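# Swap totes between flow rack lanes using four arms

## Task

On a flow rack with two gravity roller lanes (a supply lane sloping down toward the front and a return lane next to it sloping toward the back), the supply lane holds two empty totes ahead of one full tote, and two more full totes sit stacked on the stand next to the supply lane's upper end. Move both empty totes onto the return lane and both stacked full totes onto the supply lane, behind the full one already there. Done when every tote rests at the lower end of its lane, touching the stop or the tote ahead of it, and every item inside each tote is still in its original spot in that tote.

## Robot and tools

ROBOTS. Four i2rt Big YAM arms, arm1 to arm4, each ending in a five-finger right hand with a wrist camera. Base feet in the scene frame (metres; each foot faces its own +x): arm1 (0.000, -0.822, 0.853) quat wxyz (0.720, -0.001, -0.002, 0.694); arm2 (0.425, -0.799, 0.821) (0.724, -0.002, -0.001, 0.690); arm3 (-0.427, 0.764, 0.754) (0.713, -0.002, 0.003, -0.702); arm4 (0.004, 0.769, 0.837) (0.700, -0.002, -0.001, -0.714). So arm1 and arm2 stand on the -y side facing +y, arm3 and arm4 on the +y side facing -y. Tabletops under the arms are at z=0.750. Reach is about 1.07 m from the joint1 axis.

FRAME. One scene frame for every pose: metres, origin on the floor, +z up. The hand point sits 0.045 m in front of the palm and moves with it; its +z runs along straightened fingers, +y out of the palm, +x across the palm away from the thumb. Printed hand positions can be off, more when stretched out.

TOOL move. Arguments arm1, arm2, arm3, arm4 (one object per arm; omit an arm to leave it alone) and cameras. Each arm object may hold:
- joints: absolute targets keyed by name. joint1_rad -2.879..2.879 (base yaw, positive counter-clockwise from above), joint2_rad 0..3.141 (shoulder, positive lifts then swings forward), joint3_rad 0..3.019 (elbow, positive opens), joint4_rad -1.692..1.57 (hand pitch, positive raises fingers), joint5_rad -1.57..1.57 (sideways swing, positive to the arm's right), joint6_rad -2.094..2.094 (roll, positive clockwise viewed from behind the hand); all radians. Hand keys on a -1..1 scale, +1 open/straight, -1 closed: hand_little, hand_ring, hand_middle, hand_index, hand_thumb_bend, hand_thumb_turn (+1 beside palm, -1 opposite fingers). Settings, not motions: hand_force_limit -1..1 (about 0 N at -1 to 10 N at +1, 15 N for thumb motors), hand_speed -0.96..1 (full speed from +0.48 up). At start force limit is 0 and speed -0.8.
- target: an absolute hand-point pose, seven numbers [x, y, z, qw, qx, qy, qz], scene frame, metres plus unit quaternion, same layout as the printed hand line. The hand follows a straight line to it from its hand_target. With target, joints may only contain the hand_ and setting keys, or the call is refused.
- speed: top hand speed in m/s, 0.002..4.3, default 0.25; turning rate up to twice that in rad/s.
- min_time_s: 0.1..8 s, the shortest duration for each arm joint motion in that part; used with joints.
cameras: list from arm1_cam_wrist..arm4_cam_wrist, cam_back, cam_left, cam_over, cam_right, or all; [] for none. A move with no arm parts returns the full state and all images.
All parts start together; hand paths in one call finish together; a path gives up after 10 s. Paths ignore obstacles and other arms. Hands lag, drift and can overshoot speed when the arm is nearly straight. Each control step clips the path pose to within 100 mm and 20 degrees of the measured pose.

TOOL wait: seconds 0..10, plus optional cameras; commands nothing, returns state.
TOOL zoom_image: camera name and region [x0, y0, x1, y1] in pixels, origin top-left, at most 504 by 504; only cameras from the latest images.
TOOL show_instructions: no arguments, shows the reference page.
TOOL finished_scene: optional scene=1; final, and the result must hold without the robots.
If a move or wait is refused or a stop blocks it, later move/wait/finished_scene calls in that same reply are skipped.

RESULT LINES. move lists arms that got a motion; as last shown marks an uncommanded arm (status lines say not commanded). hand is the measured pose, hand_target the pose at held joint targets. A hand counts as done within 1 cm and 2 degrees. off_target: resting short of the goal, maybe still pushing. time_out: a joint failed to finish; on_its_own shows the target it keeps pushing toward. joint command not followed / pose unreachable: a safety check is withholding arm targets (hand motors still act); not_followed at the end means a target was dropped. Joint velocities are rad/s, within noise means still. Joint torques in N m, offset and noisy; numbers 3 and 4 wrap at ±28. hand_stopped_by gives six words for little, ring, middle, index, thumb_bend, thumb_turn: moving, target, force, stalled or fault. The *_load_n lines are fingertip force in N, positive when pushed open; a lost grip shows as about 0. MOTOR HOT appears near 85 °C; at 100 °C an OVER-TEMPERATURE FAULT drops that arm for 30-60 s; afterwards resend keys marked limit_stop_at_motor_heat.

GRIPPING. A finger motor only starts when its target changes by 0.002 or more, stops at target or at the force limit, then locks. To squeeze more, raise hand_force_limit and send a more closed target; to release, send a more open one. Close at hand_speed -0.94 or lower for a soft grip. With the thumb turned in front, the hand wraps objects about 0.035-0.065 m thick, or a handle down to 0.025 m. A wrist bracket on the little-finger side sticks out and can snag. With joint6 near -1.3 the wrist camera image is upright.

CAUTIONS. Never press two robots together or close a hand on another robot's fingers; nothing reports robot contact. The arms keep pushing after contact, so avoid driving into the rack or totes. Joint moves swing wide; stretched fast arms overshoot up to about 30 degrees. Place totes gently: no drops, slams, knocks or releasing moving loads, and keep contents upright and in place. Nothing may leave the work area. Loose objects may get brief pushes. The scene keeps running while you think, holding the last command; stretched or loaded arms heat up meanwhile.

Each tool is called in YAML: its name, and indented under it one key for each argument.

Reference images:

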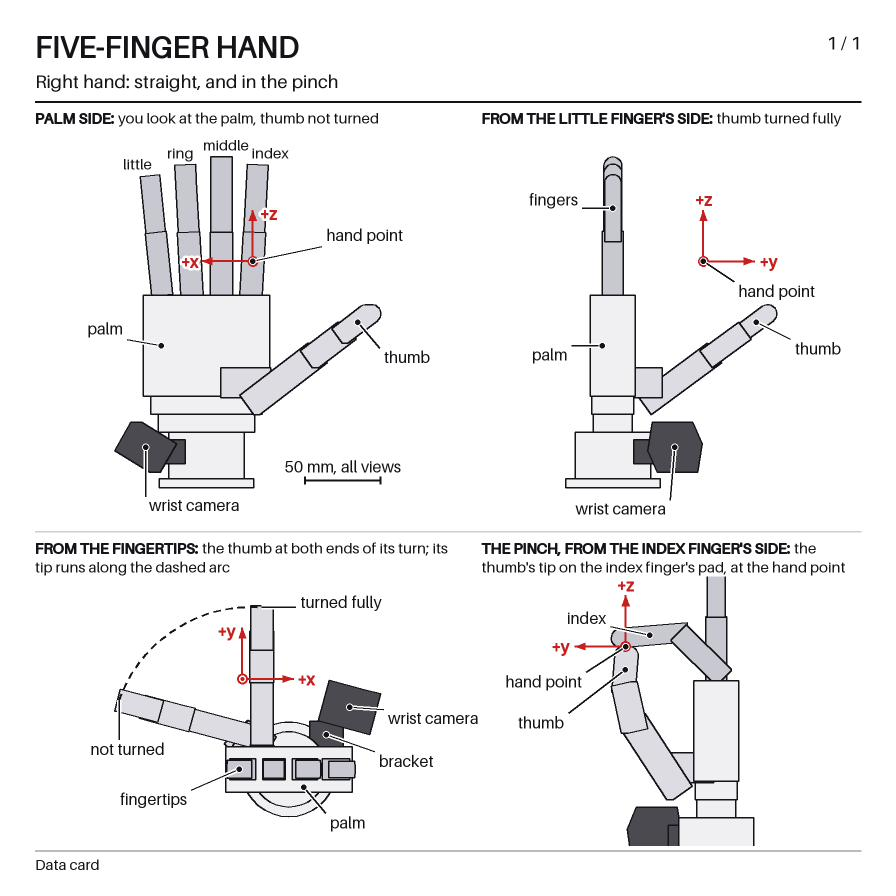

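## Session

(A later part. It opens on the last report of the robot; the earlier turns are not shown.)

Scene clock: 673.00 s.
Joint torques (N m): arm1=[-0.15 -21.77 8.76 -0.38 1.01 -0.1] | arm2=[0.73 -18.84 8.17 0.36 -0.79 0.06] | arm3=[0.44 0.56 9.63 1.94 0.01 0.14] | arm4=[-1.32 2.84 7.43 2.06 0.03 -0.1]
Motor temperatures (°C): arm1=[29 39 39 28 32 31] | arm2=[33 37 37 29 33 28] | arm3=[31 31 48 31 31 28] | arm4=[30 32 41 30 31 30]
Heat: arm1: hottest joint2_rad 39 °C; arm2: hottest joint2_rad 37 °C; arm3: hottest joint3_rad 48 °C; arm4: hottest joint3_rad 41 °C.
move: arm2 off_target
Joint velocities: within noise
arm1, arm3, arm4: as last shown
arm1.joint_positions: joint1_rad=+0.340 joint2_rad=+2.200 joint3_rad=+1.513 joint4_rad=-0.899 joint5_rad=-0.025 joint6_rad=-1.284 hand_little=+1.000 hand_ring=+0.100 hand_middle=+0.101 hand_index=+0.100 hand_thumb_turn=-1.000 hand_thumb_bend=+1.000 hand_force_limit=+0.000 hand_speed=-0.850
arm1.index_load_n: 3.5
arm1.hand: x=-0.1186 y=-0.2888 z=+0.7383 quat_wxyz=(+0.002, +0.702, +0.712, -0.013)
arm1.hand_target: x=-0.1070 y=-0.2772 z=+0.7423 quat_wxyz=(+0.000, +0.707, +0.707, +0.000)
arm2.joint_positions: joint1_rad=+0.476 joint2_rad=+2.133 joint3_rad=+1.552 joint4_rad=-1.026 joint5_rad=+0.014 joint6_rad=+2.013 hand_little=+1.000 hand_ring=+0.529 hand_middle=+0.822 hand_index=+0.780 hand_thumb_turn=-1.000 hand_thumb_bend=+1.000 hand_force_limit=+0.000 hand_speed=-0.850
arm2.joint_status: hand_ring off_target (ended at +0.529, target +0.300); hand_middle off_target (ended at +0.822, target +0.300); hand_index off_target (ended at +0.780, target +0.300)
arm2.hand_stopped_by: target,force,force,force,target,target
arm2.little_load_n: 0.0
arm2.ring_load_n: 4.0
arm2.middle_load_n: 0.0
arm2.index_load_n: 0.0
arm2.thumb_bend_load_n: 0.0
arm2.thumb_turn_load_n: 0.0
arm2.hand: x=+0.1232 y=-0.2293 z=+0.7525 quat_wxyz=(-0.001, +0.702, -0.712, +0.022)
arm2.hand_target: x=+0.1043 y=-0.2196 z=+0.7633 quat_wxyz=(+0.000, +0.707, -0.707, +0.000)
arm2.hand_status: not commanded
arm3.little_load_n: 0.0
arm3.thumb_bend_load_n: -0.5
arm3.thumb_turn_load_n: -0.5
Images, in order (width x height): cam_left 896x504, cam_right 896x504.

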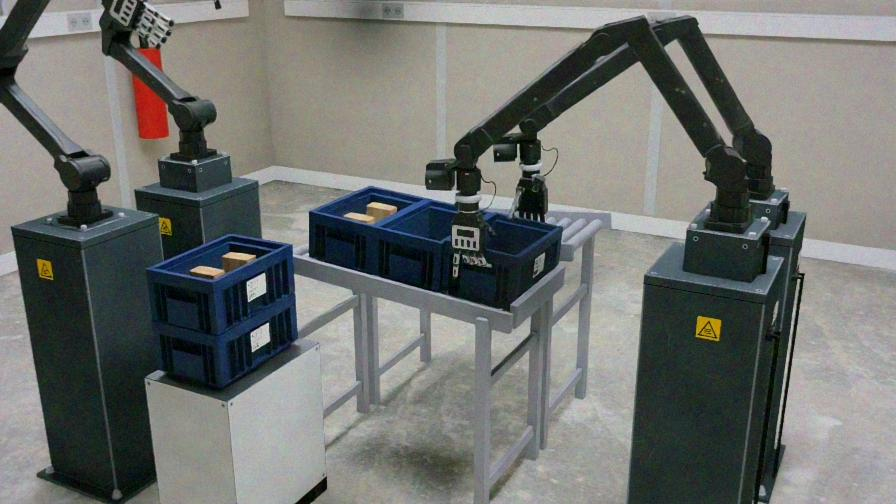

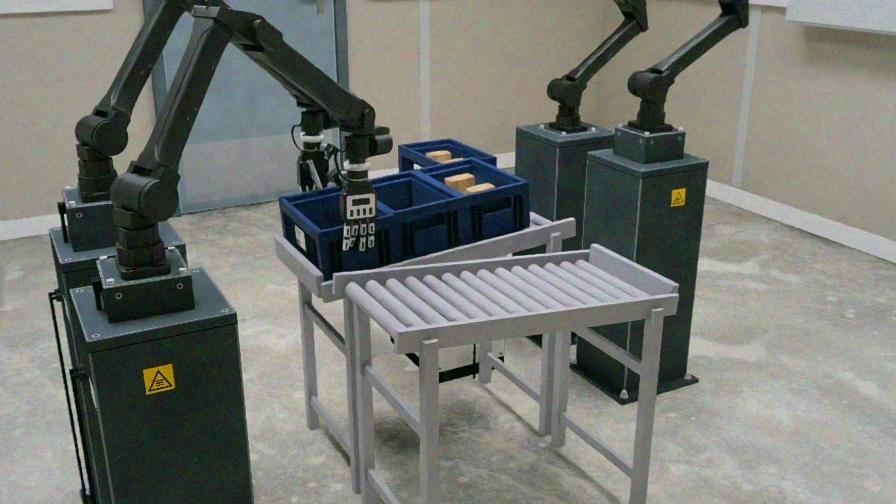

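move:
  arm1: {"target":[-0.107,-0.277,0.730,0,0.7071,0.7071,0],"speed":0.05}
  arm2: {"joints":{"hand_index":1,"hand_middle":1,"hand_ring":1,"hand_speed":0.0}}
  cameras: []

move:
  arm2: {"target":[0.14,-0.220,0.80,0,0.7071,-0.7071,0],"speed":0.1}
  cameras: []

move:
  arm2: {"target":[0.104,-0.218,0.772,0,0.7071,-0.7071,0],"speed":0.1}
  cameras: ["cam_left","cam_right","cam_over","arm2_cam_wrist","arm1_cam_wrist"]

Scene clock: 716.50 s.
Joint torques (N m): arm1=[-0.26 -20.95 8.53 -0.14 0.88 -0.1] | arm2=[0.09 -18.49 7.88 0.35 0.06 0.05] | arm3=[0.38 0.97 9.2 1.63 -0.02 0.17] | arm4=[-0.26 2.73 7.46 2.02 0.06 -0.07]
Motor temperatures (°C): arm1=[29 41 39 28 32 31] | arm2=[33 38 35 29 33 28] | arm3=[31 30 48 31 31 28] | arm4=[29 31 42 30 31 30]
Heat: arm1: hottest joint2_rad 41 °C; arm2: hottest joint2_rad 38 °C; arm3: hottest joint3_rad 48 °C; arm4: hottest joint3_rad 42 °C.
move: arm1 off_target; arm2 done
Joint velocities: within noise
arm1.joint_positions: joint1_rad=+0.340 joint2_rad=+2.211 joint3_rad=+1.513 joint4_rad=-0.883 joint5_rad=-0.022 joint6_rad=-1.284 hand_little=+1.000 hand_ring=+0.100 hand_middle=+0.100 hand_index=+0.100 hand_thumb_turn=-1.000 hand_thumb_bend=+1.000 hand_force_limit=+0.000 hand_speed=-0.850
arm1.joint_status: not commanded
arm1.hand_stopped_by: target,target,target,target,target,target
arm1.little_load_n: 0.0
arm1.ring_load_n: 0.0
arm1.middle_load_n: 0.0
arm1.index_load_n: 2.5
arm1.thumb_bend_load_n: 0.0
arm1.thumb_turn_load_n: 0.0
arm1.hand: x=-0.1184 y=-0.2873 z=+0.7315 quat_wxyz=(+0.001, +0.702, +0.712, -0.010)
arm1.hand_target: x=-0.1070 y=-0.2773 z=+0.7302 quat_wxyz=(+0.000, +0.707, +0.707, +0.000)
arm1.hand_status: off_target (0.015 m and 1.5 deg from the pose sent, 0.019 m and 1.7 deg at the start)
arm2.joint_positions: joint1_rad=+0.480 joint2_rad=+2.129 joint3_rad=+1.557 joint4_rad=-1.024 joint5_rad=-0.005 joint6_rad=+2.013 hand_little=+1.000 hand_ring=+1.000 hand_middle=+1.000 hand_index=+1.000 hand_thumb_turn=-1.000 hand_thumb_bend=+1.000 hand_force_limit=+0.000 hand_speed=+0.000
arm2.joint_status: all done
arm2.hand_stopped_by: target,target,target,target,target,target
arm2.little_load_n: 0.0
arm2.ring_load_n: 0.0
arm2.middle_load_n: 0.0
arm2.index_load_n: 0.0
arm2.thumb_bend_load_n: 0.0
arm2.thumb_turn_load_n: 0.0
arm2.hand: x=+0.1156 y=-0.2287 z=+0.7581 quat_wxyz=(+0.005, +0.704, -0.710, +0.013)
arm2.hand_target: x=+0.1042 y=-0.2196 z=+0.7634 quat_wxyz=(+0.000, +0.707, -0.707, +0.000)
arm2.hand_status: not commanded
arm3, arm4: as last shown
arm3.thumb_bend_load_n: 0.0
arm3.thumb_turn_load_n: 0.0

Scene clock: 717.63 s.
Joint torques (N m): arm1=[-0.15 -20.95 8.55 -0.14 0.87 -0.1] | arm2=[-0.85 -18.37 6.04 -0.53 0.05 -0.03] | arm3=[-0.38 1.2 9.25 1.78 0.09 0.14] | arm4=[-0.79 2.78 7.62 1.96 0.1 -0.06]
Motor temperatures (°C): arm1=[29 41 39 28 32 31] | arm2=[33 38 35 29 33 28] | arm3=[31 30 48 31 31 28] | arm4=[29 31 42 30 31 30]
Heat: arm1: hottest joint2_rad 41 °C; arm2: hottest joint2_rad 38 °C; arm3: hottest joint3_rad 48 °C; arm4: hottest joint3_rad 42 °C.
move: arm2 done
Joint velocities: within noise
arm1, arm3, arm4: as last shown
arm1.index_load_n: 3.0
arm2.joint_positions: joint1_rad=+0.440 joint2_rad=+2.053 joint3_rad=+1.556 joint4_rad=-1.050 joint5_rad=-0.005 joint6_rad=+1.969 hand_little=+1.000 hand_ring=+1.000 hand_middle=+1.000 hand_index=+1.000 hand_thumb_turn=-1.000 hand_thumb_bend=+1.000 hand_force_limit=+0.000 hand_speed=+0.000
arm2.joint_status: not commanded
arm2.hand_stopped_by: target,target,target,target,target,target
arm2.little_load_n: 0.0
arm2.ring_load_n: 0.0
arm2.middle_load_n: 0.0
arm2.index_load_n: 0.0
arm2.thumb_bend_load_n: 0.0
arm2.thumb_turn_load_n: 0.0
arm2.hand: x=+0.1353 y=-0.2143 z=+0.8042 quat_wxyz=(-0.004, +0.705, -0.709, -0.010)
arm2.hand_target: x=+0.1400 y=-0.2200 z=+0.8000 quat_wxyz=(+0.000, +0.707, -0.707, +0.000)
arm2.hand_status: done (0.009 m and 1.2 deg from the pose sent, 0.049 m and 1.7 deg at the start)

Scene clock: 718.70 s.
Joint torques (N m): arm1=[-0.21 -21.01 8.55 -0.13 0.88 -0.1] | arm2=[-0.38 -17.85 8.65 0.4 -0.02 0.12] | arm3=[-0.5 1.67 9.55 1.54 -0.04 0.14] | arm4=[-0.5 2.67 7.41 1.94 0.07 -0.06]
Motor temperatures (°C): arm1=[29 41 39 28 32 31] | arm2=[33 38 36 29 33 28] | arm3=[31 30 48 31 31 28] | arm4=[29 31 42 30 31 30]
Heat: arm1: hottest joint2_rad 41 °C; arm2: hottest joint2_rad 38 °C; arm3: hottest joint3_rad 48 °C; arm4: hottest joint3_rad 42 °C.
move: arm2 off_target
Joint velocities: within noise
arm1, arm3, arm4: as last shown
arm1.thumb_turn_load_n: -0.5
arm2.joint_positions: joint1_rad=+0.486 joint2_rad=+2.113 joint3_rad=+1.556 joint4_rad=-1.045 joint5_rad=-0.003 joint6_rad=+2.004 hand_little=+1.000 hand_ring=+1.000 hand_middle=+1.000 hand_index=+1.000 hand_thumb_turn=-1.000 hand_thumb_bend=+1.000 hand_force_limit=+0.000 hand_speed=+0.000
arm2.joint_status: not commanded
arm2.hand_stopped_by: target,target,target,target,target,target
arm2.little_load_n: 0.0
arm2.ring_load_n: 0.0
arm2.middle_load_n: 0.0
arm2.index_load_n: 0.0
arm2.thumb_bend_load_n: 0.0
arm2.thumb_turn_load_n: 0.0
arm2.hand: x=+0.1138 y=-0.2338 z=+0.7666 quat_wxyz=(+0.006, +0.709, -0.705, +0.017)
arm2.hand_target: x=+0.1043 y=-0.2186 z=+0.7723 quat_wxyz=(+0.000, +0.707, -0.707, +0.000)
arm2.hand_status: off_target (0.019 m and 2.0 deg from the pose sent, 0.045 m and 1.2 deg at the start)
arm3.thumb_bend_load_n: -0.5
arm3.thumb_turn_load_n: -0.5
pictures: arm1_cam_wrist, arm2_cam_wrist, cam_left, cam_over, cam_right
Images, in order (width x height): arm1_cam_wrist 896x504, arm2_cam_wrist 896x504, cam_left 896x504, cam_over 896x504, cam_right 896x504.

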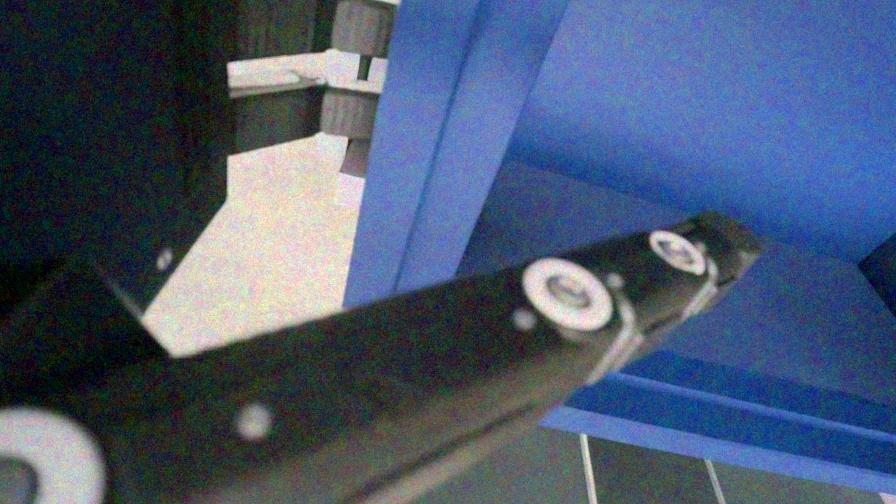

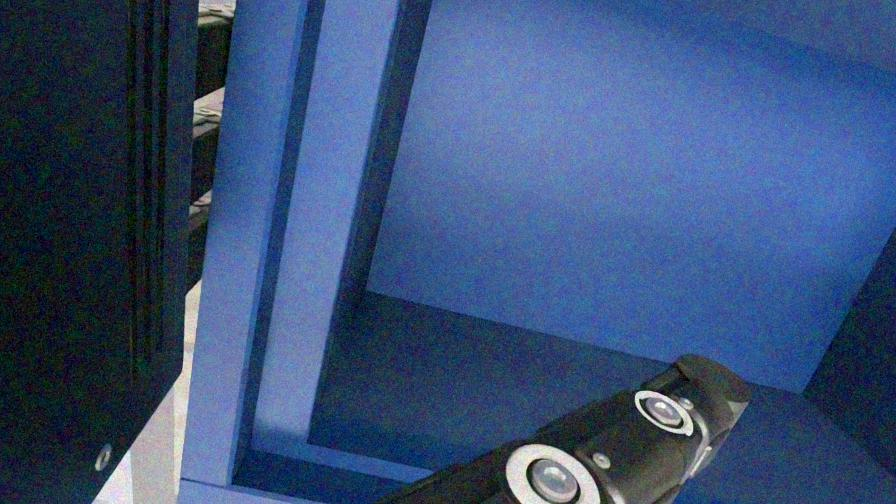

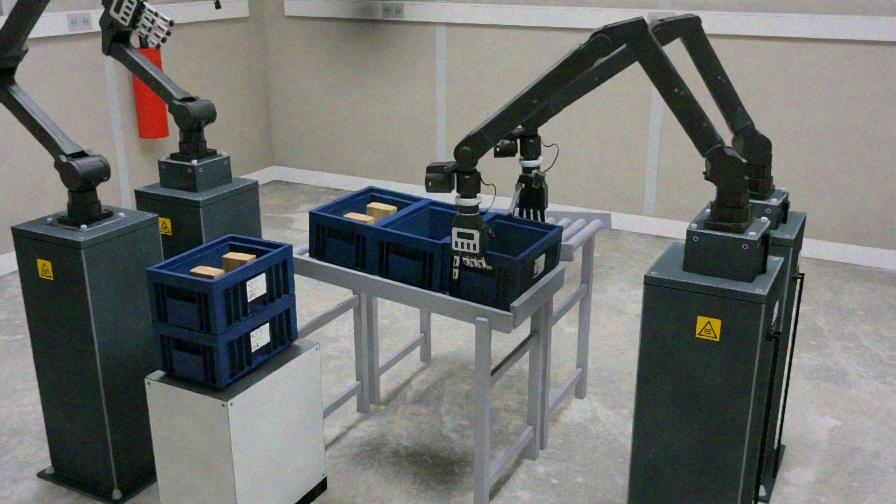

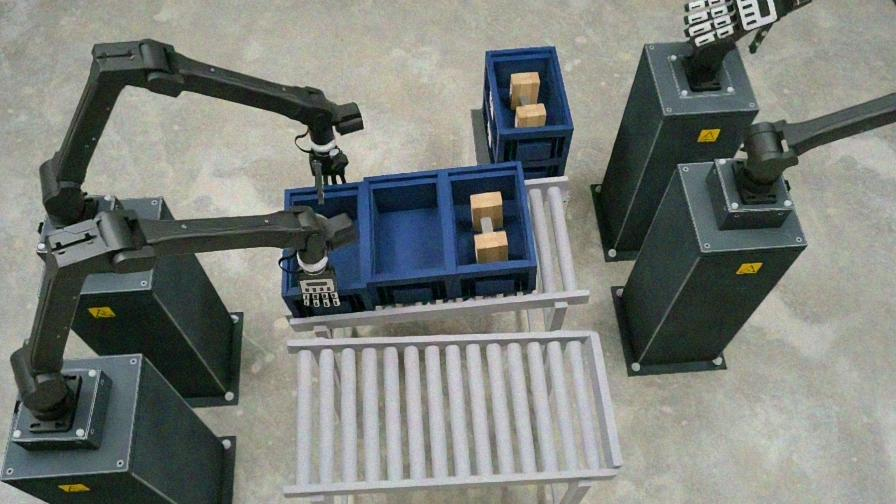

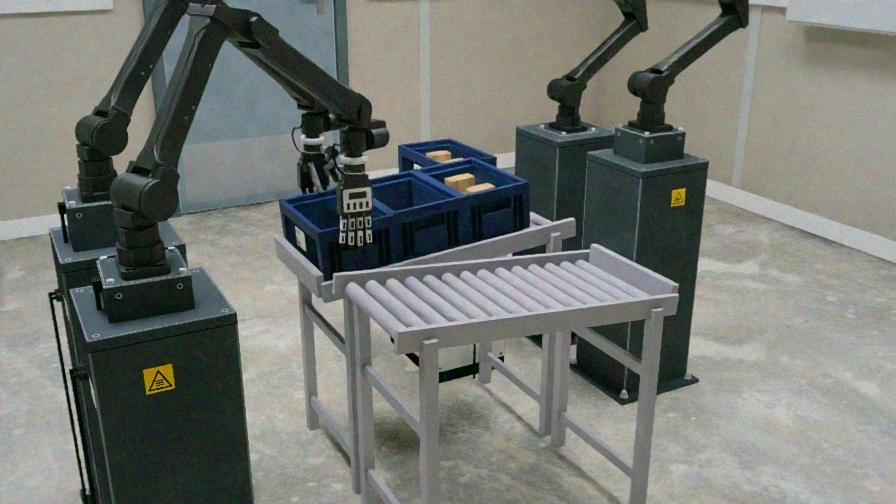

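zoom_image:
  camera: "cam_right"
  region: [270, 160, 450, 290]

zoom_image:
  camera: "cam_left"
  region: [420, 190, 580, 310]

Scaled by 2.800.

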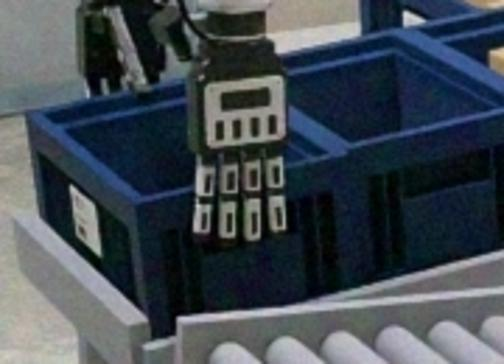

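Scaled by 3.150.

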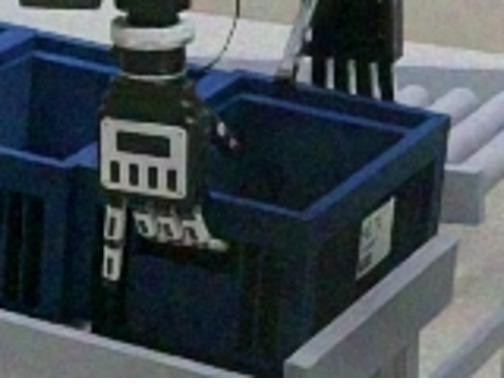

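move:
  arm2: {"target":[0.098,-0.214,0.785,0,0.7071,-0.7071,0],"speed":0.1}
  cameras: ["cam_right"]

zoom_image:
  camera: "cam_right"
  region: [280, 170, 430, 280]

Scene clock: 746.93 s.
Joint torques (N m): arm1=[-0.21 -21.01 8.51 -0.14 0.88 -0.1] | arm2=[0.21 -18.43 9.29 -0.54 -0.06 0.1] | arm3=[0.5 1.44 9.11 1.7 -0.05 0.16] | arm4=[-1.26 2.73 7.6 1.96 0.03 -0.11]
Motor temperatures (°C): arm1=[29 39 39 28 32 31] | arm2=[33 38 38 29 33 28] | arm3=[30 30 48 31 31 28] | arm4=[29 31 42 30 31 30]
Heat: arm1: hottest joint2_rad 39 °C; arm2: hottest joint2_rad 38 °C; arm3: hottest joint3_rad 48 °C; arm4: hottest joint3_rad 42 °C.
move: arm2 off_target
Joint velocities: within noise
arm1, arm3, arm4: as last shown
arm1.thumb_turn_load_n: 0.0
arm1.hand_target: x=-0.1069 y=-0.2773 z=+0.7302 quat_wxyz=(+0.000, +0.707, +0.707, +0.000)
arm2.joint_positions: joint1_rad=+0.486 joint2_rad=+2.113 joint3_rad=+1.582 joint4_rad=-1.058 joint5_rad=-0.003 joint6_rad=+2.012 hand_little=+1.000 hand_ring=+1.000 hand_middle=+1.000 hand_index=+1.000 hand_thumb_turn=-1.000 hand_thumb_bend=+1.000 hand_force_limit=+0.000 hand_speed=+0.000
arm2.joint_status: not commanded
arm2.hand_stopped_by: target,target,target,target,target,target
arm2.little_load_n: 0.0
arm2.ring_load_n: 0.5
arm2.middle_load_n: 0.0
arm2.index_load_n: 0.0
arm2.thumb_bend_load_n: 0.0
arm2.thumb_turn_load_n: 0.0
arm2.hand: x=+0.1104 y=-0.2256 z=+0.7756 quat_wxyz=(+0.003, +0.706, -0.708, +0.011)
arm2.hand_target: x=+0.0982 y=-0.2146 z=+0.7852 quat_wxyz=(+0.000, +0.707, -0.707, +0.000)
arm2.hand_status: off_target (0.019 m and 1.3 deg from the pose sent, 0.031 m and 2.0 deg at the start)
arm3.thumb_bend_load_n: 0.0
arm3.thumb_turn_load_n: 0.0
arm4.thumb_turn_load_n: -0.5
Images, in order (width x height): cam_right 896x504.

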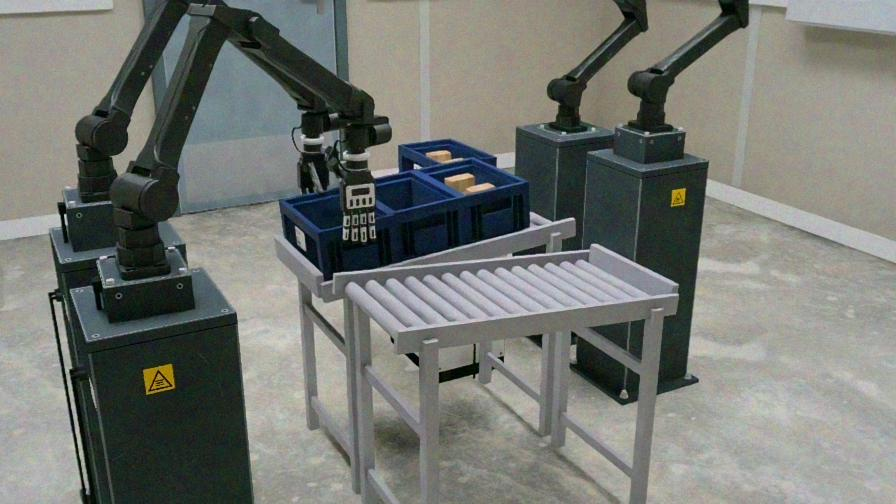

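Scaled by 3.360.

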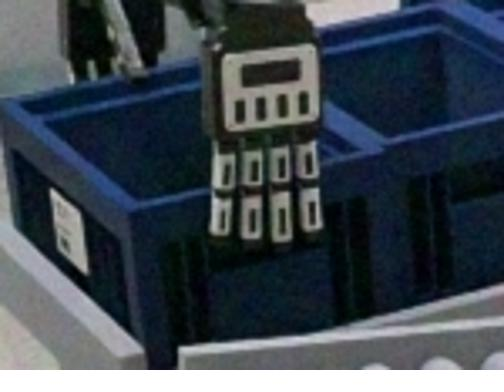

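move:
  arm2: {"target":[0.098,-0.217,0.776,0,0.7071,-0.7071,0],"speed":0.1}
  cameras: []

move:
  arm2: {"joints":{"hand_index":0.3,"hand_middle":0.3,"hand_ring":0.3,"hand_speed":-0.8}}
  cameras: ["cam_right"]

zoom_image:
  camera: "cam_right"
  region: [280, 170, 430, 280]

Scene clock: 759.33 s.
Joint torques (N m): arm1=[-0.15 -21.01 8.5 -0.14 0.88 -0.1] | arm2=[0.38 -17.79 8.23 0.35 -0.04 0.12] | arm3=[0.5 0.62 9.33 1.72 -0.06 0.21] | arm4=[-0.73 2.61 7.58 1.88 0.07 -0.1]
Motor temperatures (°C): arm1=[29 39 38 28 32 31] | arm2=[33 38 37 29 33 28] | arm3=[30 30 48 31 31 28] | arm4=[29 31 42 30 31 30]
Heat: arm1: hottest joint2_rad 39 °C; arm2: hottest joint2_rad 38 °C; arm3: hottest joint3_rad 48 °C; arm4: hottest joint3_rad 42 °C.
move: arm2 off_target
Joint velocities: within noise
arm1, arm3, arm4: as last shown
arm2.joint_positions: joint1_rad=+0.486 joint2_rad=+2.113 joint3_rad=+1.582 joint4_rad=-1.058 joint5_rad=-0.003 joint6_rad=+2.013 hand_little=+1.000 hand_ring=+1.000 hand_middle=+1.000 hand_index=+1.000 hand_thumb_turn=-1.000 hand_thumb_bend=+1.000 hand_force_limit=+0.000 hand_speed=+0.000
arm2.joint_status: not commanded
arm2.hand_stopped_by: target,target,target,target,target,target
arm2.little_load_n: 0.0
arm2.ring_load_n: 0.0
arm2.middle_load_n: 0.0
arm2.index_load_n: 0.0
arm2.thumb_bend_load_n: 0.0
arm2.thumb_turn_load_n: 0.0
arm2.hand: x=+0.1104 y=-0.2255 z=+0.7756 quat_wxyz=(+0.003, +0.706, -0.708, +0.011)
arm2.hand_target: x=+0.0982 y=-0.2175 z=+0.7761 quat_wxyz=(+0.000, +0.707, -0.707, +0.000)
arm2.hand_status: off_target (0.015 m and 1.3 deg from the pose sent, 0.015 m and 1.3 deg at the start)
arm3.ring_load_n: -0.5
arm3.thumb_turn_load_n: -0.5
arm4.thumb_turn_load_n: 0.0

Scene clock: 760.83 s.
Joint torques (N m): arm1=[-0.15 -21.07 8.54 -0.24 0.88 -0.1] | arm2=[0.97 -18.26 8.12 0.66 -0.96 0.02] | arm3=[-0.56 0.91 9.39 1.68 -0.05 0.14] | arm4=[-1.03 2.67 7.51 1.99 0.06 -0.09]
Motor temperatures (°C): arm1=[29 39 38 28 32 31] | arm2=[33 38 37 29 33 28] | arm3=[30 30 48 31 31 28] | arm4=[29 31 42 30 31 30]
Heat: arm1: hottest joint2_rad 39 °C; arm2: hottest joint2_rad 38 °C; arm3: hottest joint3_rad 48 °C; arm4: hottest joint3_rad 42 °C.
move: arm2 off_target
Joint velocities: within noise
arm1, arm3: as last shown
arm1.joint_positions: joint1_rad=+0.340 joint2_rad=+2.211 joint3_rad=+1.513 joint4_rad=-0.881 joint5_rad=-0.022 joint6_rad=-1.284 hand_little=+1.000 hand_ring=+0.100 hand_middle=+0.100 hand_index=+0.100 hand_thumb_turn=-1.000 hand_thumb_bend=+1.000 hand_force_limit=+0.000 hand_speed=-0.850
arm1.hand: x=-0.1185 y=-0.2867 z=+0.7314 quat_wxyz=(+0.000, +0.702, +0.712, -0.010)
arm2.joint_positions: joint1_rad=+0.476 joint2_rad=+2.119 joint3_rad=+1.582 joint4_rad=-1.065 joint5_rad=+0.017 joint6_rad=+2.024 hand_little=+1.000 hand_ring=+0.780 hand_middle=+0.725 hand_index=+0.670 hand_thumb_turn=-1.000 hand_thumb_bend=+1.000 hand_force_limit=+0.000 hand_speed=-0.800
arm2.joint_status: hand_ring off_target (ended at +0.780, target +0.300); hand_middle off_target (ended at +0.725, target +0.300); hand_index off_target (ended at +0.670, target +0.300); the others done
arm2.hand_stopped_by: target,force,force,force,target,target
arm2.little_load_n: 0.0
arm2.ring_load_n: 0.0
arm2.middle_load_n: 0.0
arm2.index_load_n: 4.5
arm2.thumb_bend_load_n: -0.5
arm2.thumb_turn_load_n: 0.0
arm2.hand: x=+0.1216 y=-0.2228 z=+0.7704 quat_wxyz=(-0.004, +0.698, -0.716, +0.020)
arm2.hand_target: x=+0.0982 y=-0.2175 z=+0.7761 quat_wxyz=(+0.000, +0.707, -0.707, +0.000)
arm2.hand_status: not commanded
arm3.ring_load_n: 0.0
arm3.thumb_turn_load_n: 0.0
arm4.joint_positions: joint1_rad=-0.016 joint2_rad=+0.546 joint3_rad=+1.333 joint4_rad=-1.257 joint5_rad=-0.003 joint6_rad=-1.138 hand_little=+1.000 hand_ring=+1.000 hand_middle=+1.000 hand_index=+1.000 hand_thumb_turn=+1.000 hand_thumb_bend=+1.000 hand_force_limit=+0.000 hand_speed=-0.800
arm4.joint_status: not commanded
arm4.hand_stopped_by: target,target,target,target,target,target
arm4.little_load_n: 0.0
arm4.ring_load_n: 0.0
arm4.middle_load_n: 0.0
arm4.index_load_n: 0.0
arm4.thumb_bend_load_n: 0.0
arm4.thumb_turn_load_n: 0.5
arm4.hand: x=-0.0447 y=+0.5550 z=+1.3250 quat_wxyz=(+0.290, +0.446, -0.724, +0.438)
arm4.hand_target: x=-0.0446 y=+0.5567 z=+1.3324 quat_wxyz=(+0.295, +0.444, -0.720, +0.444)
arm4.hand_status: not commanded
Images, in order (width x height): cam_right 896x504.

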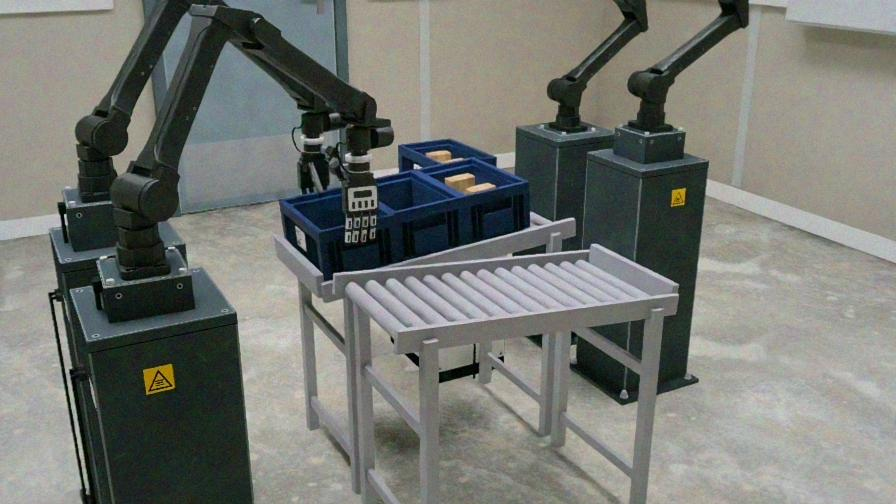

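Scaled by 3.360.

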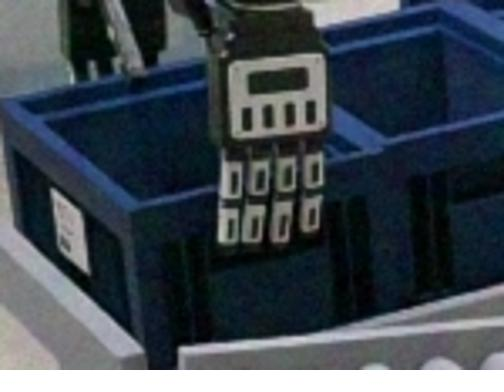

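move:
  arm2: {"joints":{"hand_index":1,"hand_middle":1,"hand_ring":1,"hand_speed":0.0}}
  cameras: []

move:
  arm2: {"target":[0.15,-0.228,0.775,0,0.7071,-0.7071,0],"speed":0.1}
  cameras: []

move:
  arm2: {"target":[0.098,-0.222,0.764,0,0.7071,-0.7071,0],"speed":0.1}
  cameras: []

move:
  arm2: {"joints":{"hand_index":0.3,"hand_middle":0.3,"hand_ring":0.3,"hand_speed":-0.8}}
  cameras: ["cam_right"]

zoom_image:
  camera: "cam_right"
  region: [280, 170, 430, 280]

Scene clock: 786.30 s.
Joint torques (N m): arm1=[-0.26 -21.01 8.51 -0.23 0.87 -0.1] | arm2=[0.21 -18.32 8.2 0.36 -0.17 0.03] | arm3=[0.56 1.49 9.69 1.61 0.01 0.14] | arm4=[-1.2 3.08 7.43 2.03 0.05 -0.13]
Motor temperatures (°C): arm1=[29 38 38 28 32 31] | arm2=[33 38 37 29 33 28] | arm3=[30 30 48 31 31 28] | arm4=[29 31 42 30 31 30]
Heat: arm1: hottest joint2_rad 38 °C; arm2: hottest joint2_rad 38 °C; arm3: hottest joint3_rad 48 °C; arm4: hottest joint3_rad 42 °C.
move: arm2 done
Joint velocities: within noise
arm1, arm4: as last shown
arm1.joint_positions: joint1_rad=+0.340 joint2_rad=+2.211 joint3_rad=+1.513 joint4_rad=-0.881 joint5_rad=-0.021 joint6_rad=-1.284 hand_little=+1.000 hand_ring=+0.100 hand_middle=+0.100 hand_index=+0.100 hand_thumb_turn=-1.000 hand_thumb_bend=+1.000 hand_force_limit=+0.000 hand_speed=-0.850
arm1.index_load_n: 2.5
arm2.joint_positions: joint1_rad=+0.487 joint2_rad=+2.119 joint3_rad=+1.582 joint4_rad=-1.059 joint5_rad=+0.000 joint6_rad=+2.024 hand_little=+1.000 hand_ring=+1.000 hand_middle=+1.000 hand_index=+1.000 hand_thumb_turn=-1.000 hand_thumb_bend=+1.000 hand_force_limit=+0.000 hand_speed=+0.000
arm2.joint_status: all done
arm2.hand_stopped_by: target,target,target,target,target,target
arm2.little_load_n: -0.5
arm2.ring_load_n: 0.0
arm2.middle_load_n: 0.0
arm2.index_load_n: 0.0
arm2.thumb_bend_load_n: 0.0
arm2.thumb_turn_load_n: 0.0
arm2.hand: x=+0.1110 y=-0.2265 z=+0.7713 quat_wxyz=(+0.003, +0.703, -0.711, +0.015)
arm2.hand_target: x=+0.0981 y=-0.2175 z=+0.7762 quat_wxyz=(+0.000, +0.707, -0.707, +0.000)
arm2.hand_status: not commanded
arm3.joint_positions: joint1_rad=-0.026 joint2_rad=+0.630 joint3_rad=+1.389 joint4_rad=-1.340 joint5_rad=-0.157 joint6_rad=+1.589 hand_little=+1.000 hand_ring=+1.000 hand_middle=+1.000 hand_index=+1.000 hand_thumb_turn=+1.000 hand_thumb_bend=+1.000 hand_force_limit=+0.000 hand_speed=-0.800
arm3.joint_status: not commanded
arm3.hand_stopped_by: target,target,target,target,target,target
arm3.little_load_n: 0.0
arm3.ring_load_n: 0.0
arm3.middle_load_n: 0.0
arm3.index_load_n: 0.0
arm3.thumb_bend_load_n: 0.0
arm3.thumb_turn_load_n: 0.0
arm3.hand: x=-0.3370 y=+0.4980 z=+1.3101 quat_wxyz=(-0.382, -0.602, -0.639, +0.287)
arm3.hand_target: x=-0.3372 y=+0.5000 z=+1.3192 quat_wxyz=(-0.389, -0.602, -0.634, +0.291)
arm3.hand_status: not commanded
arm4.thumb_turn_load_n: 0.0

Scene clock: 787.53 s.
Joint torques (N m): arm1=[-0.21 -21.01 8.53 -0.21 0.87 -0.11] | arm2=[-0.67 -19.31 5.64 0.46 -0.12 -0.05] | arm3=[-0.09 0.91 9.25 1.74 0.01 0.18] | arm4=[-0.73 2.55 7.43 2.09 0.05 -0.08]
Motor temperatures (°C): arm1=[29 38 38 28 32 31] | arm2=[33 38 37 29 33 28] | arm3=[30 30 48 31 31 28] | arm4=[29 31 42 30 31 30]
Heat: arm1: hottest joint2_rad 38 °C; arm2: hottest joint2_rad 38 °C; arm3: hottest joint3_rad 48 °C; arm4: hottest joint3_rad 42 °C.
move: arm2 done
Joint velocities: within noise
arm1, arm3, arm4: as last shown
arm1.thumb_turn_load_n: 0.5
arm2.joint_positions: joint1_rad=+0.427 joint2_rad=+2.073 joint3_rad=+1.494 joint4_rad=-1.006 joint5_rad=-0.001 joint6_rad=+1.959 hand_little=+1.000 hand_ring=+1.000 hand_middle=+1.000 hand_index=+1.000 hand_thumb_turn=-1.000 hand_thumb_bend=+1.000 hand_force_limit=+0.000 hand_speed=+0.000
arm2.joint_status: not commanded
arm2.hand_stopped_by: target,target,target,target,target,target
arm2.little_load_n: 0.0
arm2.ring_load_n: 0.0
arm2.middle_load_n: 0.0
arm2.index_load_n: 0.0
arm2.thumb_bend_load_n: 0.0
arm2.thumb_turn_load_n: 0.0
arm2.hand: x=+0.1506 y=-0.2296 z=+0.7706 quat_wxyz=(+0.002, +0.704, -0.710, +0.008)
arm2.hand_target: x=+0.1499 y=-0.2280 z=+0.7751 quat_wxyz=(+0.000, +0.707, -0.707, +0.000)
arm2.hand_status: done (0.005 m and 1.1 deg from the pose sent, 0.039 m and 1.9 deg at the start)

Scene clock: 788.70 s.
Joint torques (N m): arm1=[-0.26 -21.01 8.54 -0.21 0.87 -0.1] | arm2=[0.44 -16.67 9.05 -0.24 -0.22 0.13] | arm3=[0.85 0.62 9.42 1.63 0.01 0.13] | arm4=[-0.85 2.61 7.42 2.02 0.05 -0.09]
Motor temperatures (°C): arm1=[29 38 38 28 32 31] | arm2=[33 38 37 29 33 28] | arm3=[30 30 48 31 31 28] | arm4=[29 31 42 30 31 30]
Heat: arm1: hottest joint2_rad 38 °C; arm2: hottest joint2_rad 38 °C; arm3: hottest joint3_rad 48 °C; arm4: hottest joint3_rad 42 °C.
move: arm2 off_target
Joint velocities: within noise
arm1.joint_positions: joint1_rad=+0.340 joint2_rad=+2.211 joint3_rad=+1.513 joint4_rad=-0.881 joint5_rad=-0.021 joint6_rad=-1.284 hand_little=+1.000 hand_ring=+0.100 hand_middle=+0.100 hand_index=+0.100 hand_thumb_turn=-1.000 hand_thumb_bend=+1.000 hand_force_limit=+0.000 hand_speed=-0.850
arm1.joint_status: not commanded
arm1.hand_stopped_by: target,target,target,target,target,target
arm1.little_load_n: 0.0
arm1.ring_load_n: 0.0
arm1.middle_load_n: 0.0
arm1.index_load_n: 2.5
arm1.thumb_bend_load_n: 0.0
arm1.thumb_turn_load_n: 0.0
arm1.hand: x=-0.1185 y=-0.2867 z=+0.7314 quat_wxyz=(+0.000, +0.702, +0.712, -0.010)
arm1.hand_target: x=-0.1069 y=-0.2773 z=+0.7302 quat_wxyz=(+0.000, +0.707, +0.707, +0.000)
arm1.hand_status: not commanded
arm2.joint_positions: joint1_rad=+0.491 joint2_rad=+2.108 joint3_rad=+1.541 joint4_rad=-1.010 joint5_rad=+0.001 joint6_rad=+2.017 hand_little=+1.000 hand_ring=+1.000 hand_middle=+1.000 hand_index=+1.000 hand_thumb_turn=-1.000 hand_thumb_bend=+1.000 hand_force_limit=+0.000 hand_speed=+0.000
arm2.joint_status: not commanded
arm2.hand_stopped_by: target,target,target,target,target,target
arm2.little_load_n: 0.0
arm2.ring_load_n: 0.0
arm2.middle_load_n: 0.0
arm2.index_load_n: 0.0
arm2.thumb_bend_load_n: 0.0
arm2.thumb_turn_load_n: 0.0
arm2.hand: x=+0.1107 y=-0.2312 z=+0.7654 quat_wxyz=(-0.001, +0.706, -0.708, +0.005)
arm2.hand_target: x=+0.0983 y=-0.2225 z=+0.7641 quat_wxyz=(+0.000, +0.707, -0.707, +0.000)
arm2.hand_status: off_target (0.016 m and 0.7 deg from the pose sent, 0.054 m and 1.1 deg at the start)
arm3, arm4: as last shown

Scene clock: 790.43 s.
Joint torques (N m): arm1=[-0.26 -21.13 8.51 -0.23 1 -0.1] | arm2=[1.67 -18.49 8.9 0.23 -1.05 -0.05] | arm3=[-0.09 0.15 9.54 1.81 -0.05 0.18] | arm4=[-0.44 2.73 7.42 2.02 0.06 -0.11]
Motor temperatures (°C): arm1=[29 38 38 28 32 31] | arm2=[33 38 37 29 33 28] | arm3=[30 30 48 31 31 28] | arm4=[29 31 42 30 31 30]
Heat: arm1: hottest joint2_rad 38 °C; arm2: hottest joint2_rad 38 °C; arm3: hottest joint3_rad 48 °C; arm4: hottest joint3_rad 42 °C.
move: arm2 off_target
Joint velocities: within noise
arm1, arm3, arm4: as last shown
arm1.joint_positions: joint1_rad=+0.341 joint2_rad=+2.211 joint3_rad=+1.513 joint4_rad=-0.881 joint5_rad=-0.025 joint6_rad=-1.283 hand_little=+1.000 hand_ring=+0.100 hand_middle=+0.100 hand_index=+0.100 hand_thumb_turn=-1.000 hand_thumb_bend=+1.000 hand_force_limit=+0.000 hand_speed=-0.850
arm1.index_load_n: 3.0
arm1.hand: x=-0.1200 y=-0.2871 z=+0.7312 quat_wxyz=(-0.001, +0.701, +0.713, -0.011)
arm1.hand_target: x=-0.1070 y=-0.2773 z=+0.7302 quat_wxyz=(+0.000, +0.707, +0.707, +0.000)
arm2.joint_positions: joint1_rad=+0.473 joint2_rad=+2.129 joint3_rad=+1.541 joint4_rad=-1.021 joint5_rad=+0.019 joint6_rad=+2.036 hand_little=+1.000 hand_ring=+0.762 hand_middle=+0.836 hand_index=+0.301 hand_thumb_turn=-1.000 hand_thumb_bend=+1.000 hand_force_limit=+0.000 hand_speed=-0.800
arm2.joint_status: hand_ring off_target (ended at +0.762, target +0.300); hand_middle off_target (ended at +0.836, target +0.300); the others done
arm2.hand_stopped_by: target,force,force,target,target,target
arm2.little_load_n: 0.0
arm2.ring_load_n: 0.0
arm2.middle_load_n: 0.0
arm2.index_load_n: 3.0
arm2.thumb_bend_load_n: 0.0
arm2.thumb_turn_load_n: 0.0
arm2.hand: x=+0.1279 y=-0.2293 z=+0.7516 quat_wxyz=(-0.004, +0.693, -0.721, +0.023)
arm2.hand_target: x=+0.0982 y=-0.2225 z=+0.7642 quat_wxyz=(+0.000, +0.707, -0.707, +0.000)
arm2.hand_status: not commanded
arm4.thumb_bend_load_n: 0.5
Images, in order (width x height): cam_right 896x504.

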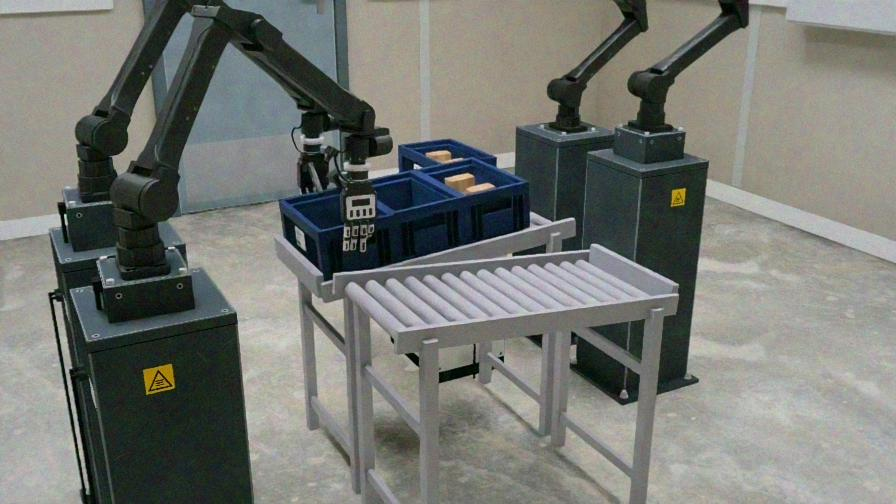

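Scaled by 3.360.

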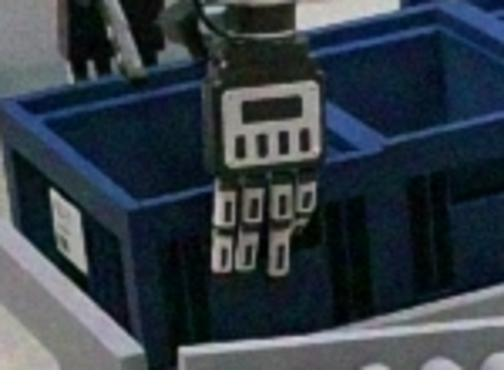

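move:
  arm2: {"joints":{"hand_index":1,"hand_middle":1,"hand_ring":1,"hand_speed":0.0}}
  cameras: []

move:
  arm2: {"target":[0.15,-0.228,0.770,0,0.7071,-0.7071,0],"speed":0.1}
  cameras: []

move:
  arm2: {"target":[0.098,-0.222,0.757,0,0.7071,-0.7071,0],"speed":0.1}
  cameras: []

move:
  arm2: {"joints":{"hand_index":0.5,"hand_middle":0.5,"hand_ring":0.5,"hand_speed":-0.85}}
  cameras: ["cam_right"]

zoom_image:
  camera: "cam_right"
  region: [280, 170, 430, 280]

Scene clock: 829.87 s.
Joint torques (N m): arm1=[-0.32 -21.13 8.53 -0.24 0.86 -0.11] | arm2=[0.38 -17.32 8.17 0.24 -0.12 0.01] | arm3=[0.38 0.5 9.62 1.63 -0.05 0.15] | arm4=[-0.73 3.08 7.53 1.95 0.07 -0.09]
Motor temperatures (°C): arm1=[29 38 38 28 32 31] | arm2=[33 38 36 29 34 28] | arm3=[30 30 48 31 31 28] | arm4=[29 31 42 30 31 30]
Heat: arm1: hottest joint2_rad 38 °C; arm2: hottest joint2_rad 38 °C; arm3: hottest joint3_rad 48 °C; arm4: hottest joint3_rad 42 °C.
move: arm2 done
Joint velocities: within noise
arm1, arm3, arm4: as last shown
arm1.joint_positions: joint1_rad=+0.341 joint2_rad=+2.211 joint3_rad=+1.513 joint4_rad=-0.881 joint5_rad=-0.021 joint6_rad=-1.283 hand_little=+1.000 hand_ring=+0.100 hand_middle=+0.100 hand_index=+0.100 hand_thumb_turn=-1.000 hand_thumb_bend=+1.000 hand_force_limit=+0.000 hand_speed=-0.850
arm1.middle_load_n: 0.5
arm1.index_load_n: 2.0
arm1.hand: x=-0.1193 y=-0.2869 z=+0.7314 quat_wxyz=(+0.000, +0.701, +0.713, -0.010)
arm1.hand_target: x=-0.1070 y=-0.2773 z=+0.7303 quat_wxyz=(+0.000, +0.707, +0.707, +0.000)
arm2.joint_positions: joint1_rad=+0.489 joint2_rad=+2.116 joint3_rad=+1.554 joint4_rad=-1.022 joint5_rad=-0.001 joint6_rad=+2.030 hand_little=+1.000 hand_ring=+1.000 hand_middle=+1.000 hand_index=+1.000 hand_thumb_turn=-1.000 hand_thumb_bend=+1.000 hand_force_limit=+0.000 hand_speed=+0.000
arm2.joint_status: all done
arm2.hand_stopped_by: target,target,target,target,target,target
arm2.little_load_n: 0.0
arm2.ring_load_n: 0.0
arm2.middle_load_n: 0.0
arm2.index_load_n: 0.0
arm2.thumb_bend_load_n: 0.0
arm2.thumb_turn_load_n: 0.0
arm2.hand: x=+0.1110 y=-0.2287 z=+0.7648 quat_wxyz=(+0.001, +0.701, -0.713, +0.008)
arm2.hand_target: x=+0.0983 y=-0.2225 z=+0.7642 quat_wxyz=(+0.000, +0.707, -0.707, +0.000)
arm2.hand_status: not commanded
arm3.thumb_bend_load_n: -0.5
arm4.thumb_bend_load_n: 0.0

Scene clock: 831.07 s.
Joint torques (N m): arm1=[-0.21 -21.07 8.51 -0.23 0.86 -0.1] | arm2=[-0.62 -19.25 5.65 0.5 -0.12 -0.04] | arm3=[-0.03 -0.62 9.46 1.76 -0.04 0.2] | arm4=[-0.62 3.31 7.53 1.98 0.04 -0.09]
Motor temperatures (°C): arm1=[29 38 38 28 32 31] | arm2=[33 38 36 29 34 28] | arm3=[30 30 48 31 31 28] | arm4=[29 31 42 30 31 30]
Heat: arm1: hottest joint2_rad 38 °C; arm2: hottest joint2_rad 38 °C; arm3: hottest joint3_rad 48 °C; arm4: hottest joint3_rad 42 °C.
move: arm2 done
Joint velocities: within noise
arm1, arm3, arm4: as last shown
arm1.middle_load_n: 0.0
arm1.index_load_n: 2.5
arm2.joint_positions: joint1_rad=+0.426 joint2_rad=+2.079 joint3_rad=+1.491 joint4_rad=-0.995 joint5_rad=-0.001 joint6_rad=+1.959 hand_little=+1.000 hand_ring=+1.000 hand_middle=+1.000 hand_index=+1.000 hand_thumb_turn=-1.000 hand_thumb_bend=+1.000 hand_force_limit=+0.000 hand_speed=+0.000
arm2.joint_status: not commanded
arm2.hand_stopped_by: target,target,target,target,target,target
arm2.little_load_n: 0.0
arm2.ring_load_n: 0.0
arm2.middle_load_n: 0.0
arm2.index_load_n: 0.0
arm2.thumb_bend_load_n: 0.0
arm2.thumb_turn_load_n: 0.0
arm2.hand: x=+0.1513 y=-0.2292 z=+0.7661 quat_wxyz=(+0.002, +0.704, -0.710, +0.008)
arm2.hand_target: x=+0.1501 y=-0.2279 z=+0.7700 quat_wxyz=(+0.000, +0.707, -0.707, +0.000)
arm2.hand_status: done (0.004 m and 1.1 deg from the pose sent, 0.039 m and 1.4 deg at the start)
arm3.thumb_bend_load_n: 0.0

Scene clock: 832.27 s.
Joint torques (N m): arm1=[-0.32 -21.13 8.53 -0.23 0.86 -0.1] | arm2=[0.26 -16.62 8.88 -0.21 -0.18 0.13] | arm3=[1.03 0.38 9.32 1.8 -0.01 0.14] | arm4=[-0.73 2.73 7.5 2 0.08 -0.11]
Motor temperatures (°C): arm1=[29 38 38 28 32 31] | arm2=[33 38 36 29 34 28] | arm3=[30 30 48 31 31 28] | arm4=[29 31 42 30 31 30]
Heat: arm1: hottest joint2_rad 38 °C; arm2: hottest joint2_rad 38 °C; arm3: hottest joint3_rad 48 °C; arm4: hottest joint3_rad 42 °C.
move: arm2 off_target
Joint velocities: within noise
arm1, arm3, arm4: as last shown
arm1.index_load_n: 2.0
arm2.joint_positions: joint1_rad=+0.491 joint2_rad=+2.119 joint3_rad=+1.538 joint4_rad=-0.998 joint5_rad=+0.000 joint6_rad=+2.017 hand_little=+1.000 hand_ring=+1.000 hand_middle=+1.000 hand_index=+1.000 hand_thumb_turn=-1.000 hand_thumb_bend=+1.000 hand_force_limit=+0.000 hand_speed=+0.000
arm2.joint_status: not commanded
arm2.hand_stopped_by: target,target,target,target,target,target
arm2.little_load_n: 0.0
arm2.ring_load_n: 0.0
arm2.middle_load_n: 0.0
arm2.index_load_n: 0.0
arm2.thumb_bend_load_n: 0.0
arm2.thumb_turn_load_n: 0.0
arm2.hand: x=+0.1104 y=-0.2316 z=+0.7581 quat_wxyz=(+0.000, +0.706, -0.708, +0.006)
arm2.hand_target: x=+0.0982 y=-0.2226 z=+0.7572 quat_wxyz=(+0.000, +0.707, -0.707, +0.000)
arm2.hand_status: off_target (0.016 m and 0.7 deg from the pose sent, 0.054 m and 1.1 deg at the start)

Scene clock: 833.70 s.
Joint torques (N m): arm1=[-0.21 -21.13 8.53 -0.24 0.86 -0.1] | arm2=[1.38 -17.49 8.83 0.36 -1.2 0.05] | arm3=[-0.21 -0.09 9.28 1.63 -0.02 0.11] | arm4=[-0.73 3.31 7.38 1.94 0.11 -0.07]
Motor temperatures (°C): arm1=[29 38 38 28 32 31] | arm2=[33 38 37 29 34 28] | arm3=[30 30 48 31 31 28] | arm4=[29 31 42 30 31 30]
Heat: arm1: hottest joint2_rad 38 °C; arm2: hottest joint2_rad 38 °C; arm3: hottest joint3_rad 48 °C; arm4: hottest joint3_rad 42 °C.
move: arm2 off_target
Joint velocities: within noise
arm1, arm3: as last shown
arm1.middle_load_n: 0.5
arm1.index_load_n: 2.5
arm2.joint_positions: joint1_rad=+0.475 joint2_rad=+2.127 joint3_rad=+1.538 joint4_rad=-1.013 joint5_rad=+0.023 joint6_rad=+2.025 hand_little=+1.000 hand_ring=+0.682 hand_middle=+0.864 hand_index=+0.669 hand_thumb_turn=-1.000 hand_thumb_bend=+1.000 hand_force_limit=+0.000 hand_speed=-0.850
arm2.joint_status: hand_ring off_target (ended at +0.682, target +0.500); hand_middle off_target (ended at +0.864, target +0.500); hand_index off_target (ended at +0.669, target +0.500); the others done
arm2.hand_stopped_by: target,force,force,force,target,target
arm2.little_load_n: 0.0
arm2.ring_load_n: 3.0
arm2.middle_load_n: 0.0
arm2.index_load_n: 5.0
arm2.thumb_bend_load_n: 0.0
arm2.thumb_turn_load_n: 0.0
arm2.hand: x=+0.1262 y=-0.2296 z=+0.7516 quat_wxyz=(-0.007, +0.698, -0.716, +0.021)
arm2.hand_target: x=+0.0982 y=-0.2225 z=+0.7573 quat_wxyz=(+0.000, +0.707, -0.707, +0.000)
arm2.hand_status: not commanded
arm4.joint_positions: joint1_rad=-0.016 joint2_rad=+0.546 joint3_rad=+1.333 joint4_rad=-1.257 joint5_rad=-0.003 joint6_rad=-1.138 hand_little=+1.000 hand_ring=+1.000 hand_middle=+1.000 hand_index=+1.000 hand_thumb_turn=+1.000 hand_thumb_bend=+1.000 hand_force_limit=+0.000 hand_speed=-0.800
arm4.joint_status: not commanded
arm4.hand_stopped_by: target,target,target,target,target,target
arm4.little_load_n: 0.0
arm4.ring_load_n: 0.0
arm4.middle_load_n: 0.0
arm4.index_load_n: 0.0
arm4.thumb_bend_load_n: 0.0
arm4.thumb_turn_load_n: 0.0
arm4.hand: x=-0.0447 y=+0.5550 z=+1.3250 quat_wxyz=(+0.290, +0.446, -0.724, +0.438)
arm4.hand_target: x=-0.0446 y=+0.5567 z=+1.3324 quat_wxyz=(+0.295, +0.444, -0.720, +0.444)
arm4.hand_status: not commanded
Images, in order (width x height): cam_right 896x504.

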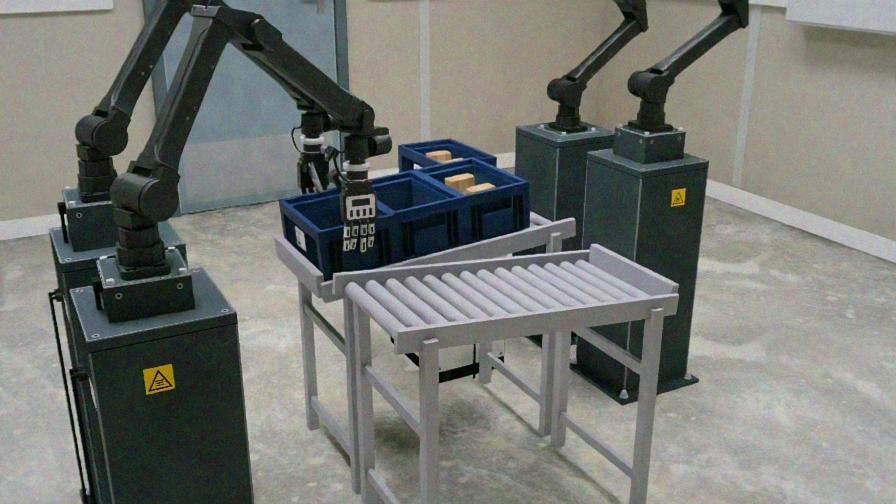

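Scaled by 3.360.

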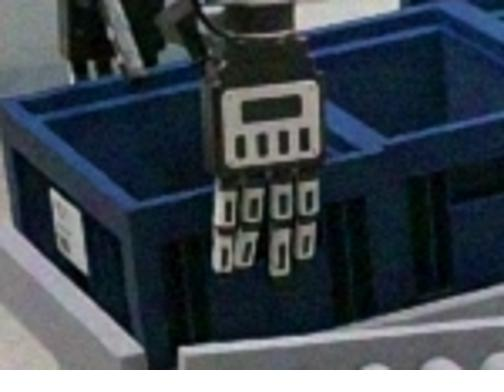

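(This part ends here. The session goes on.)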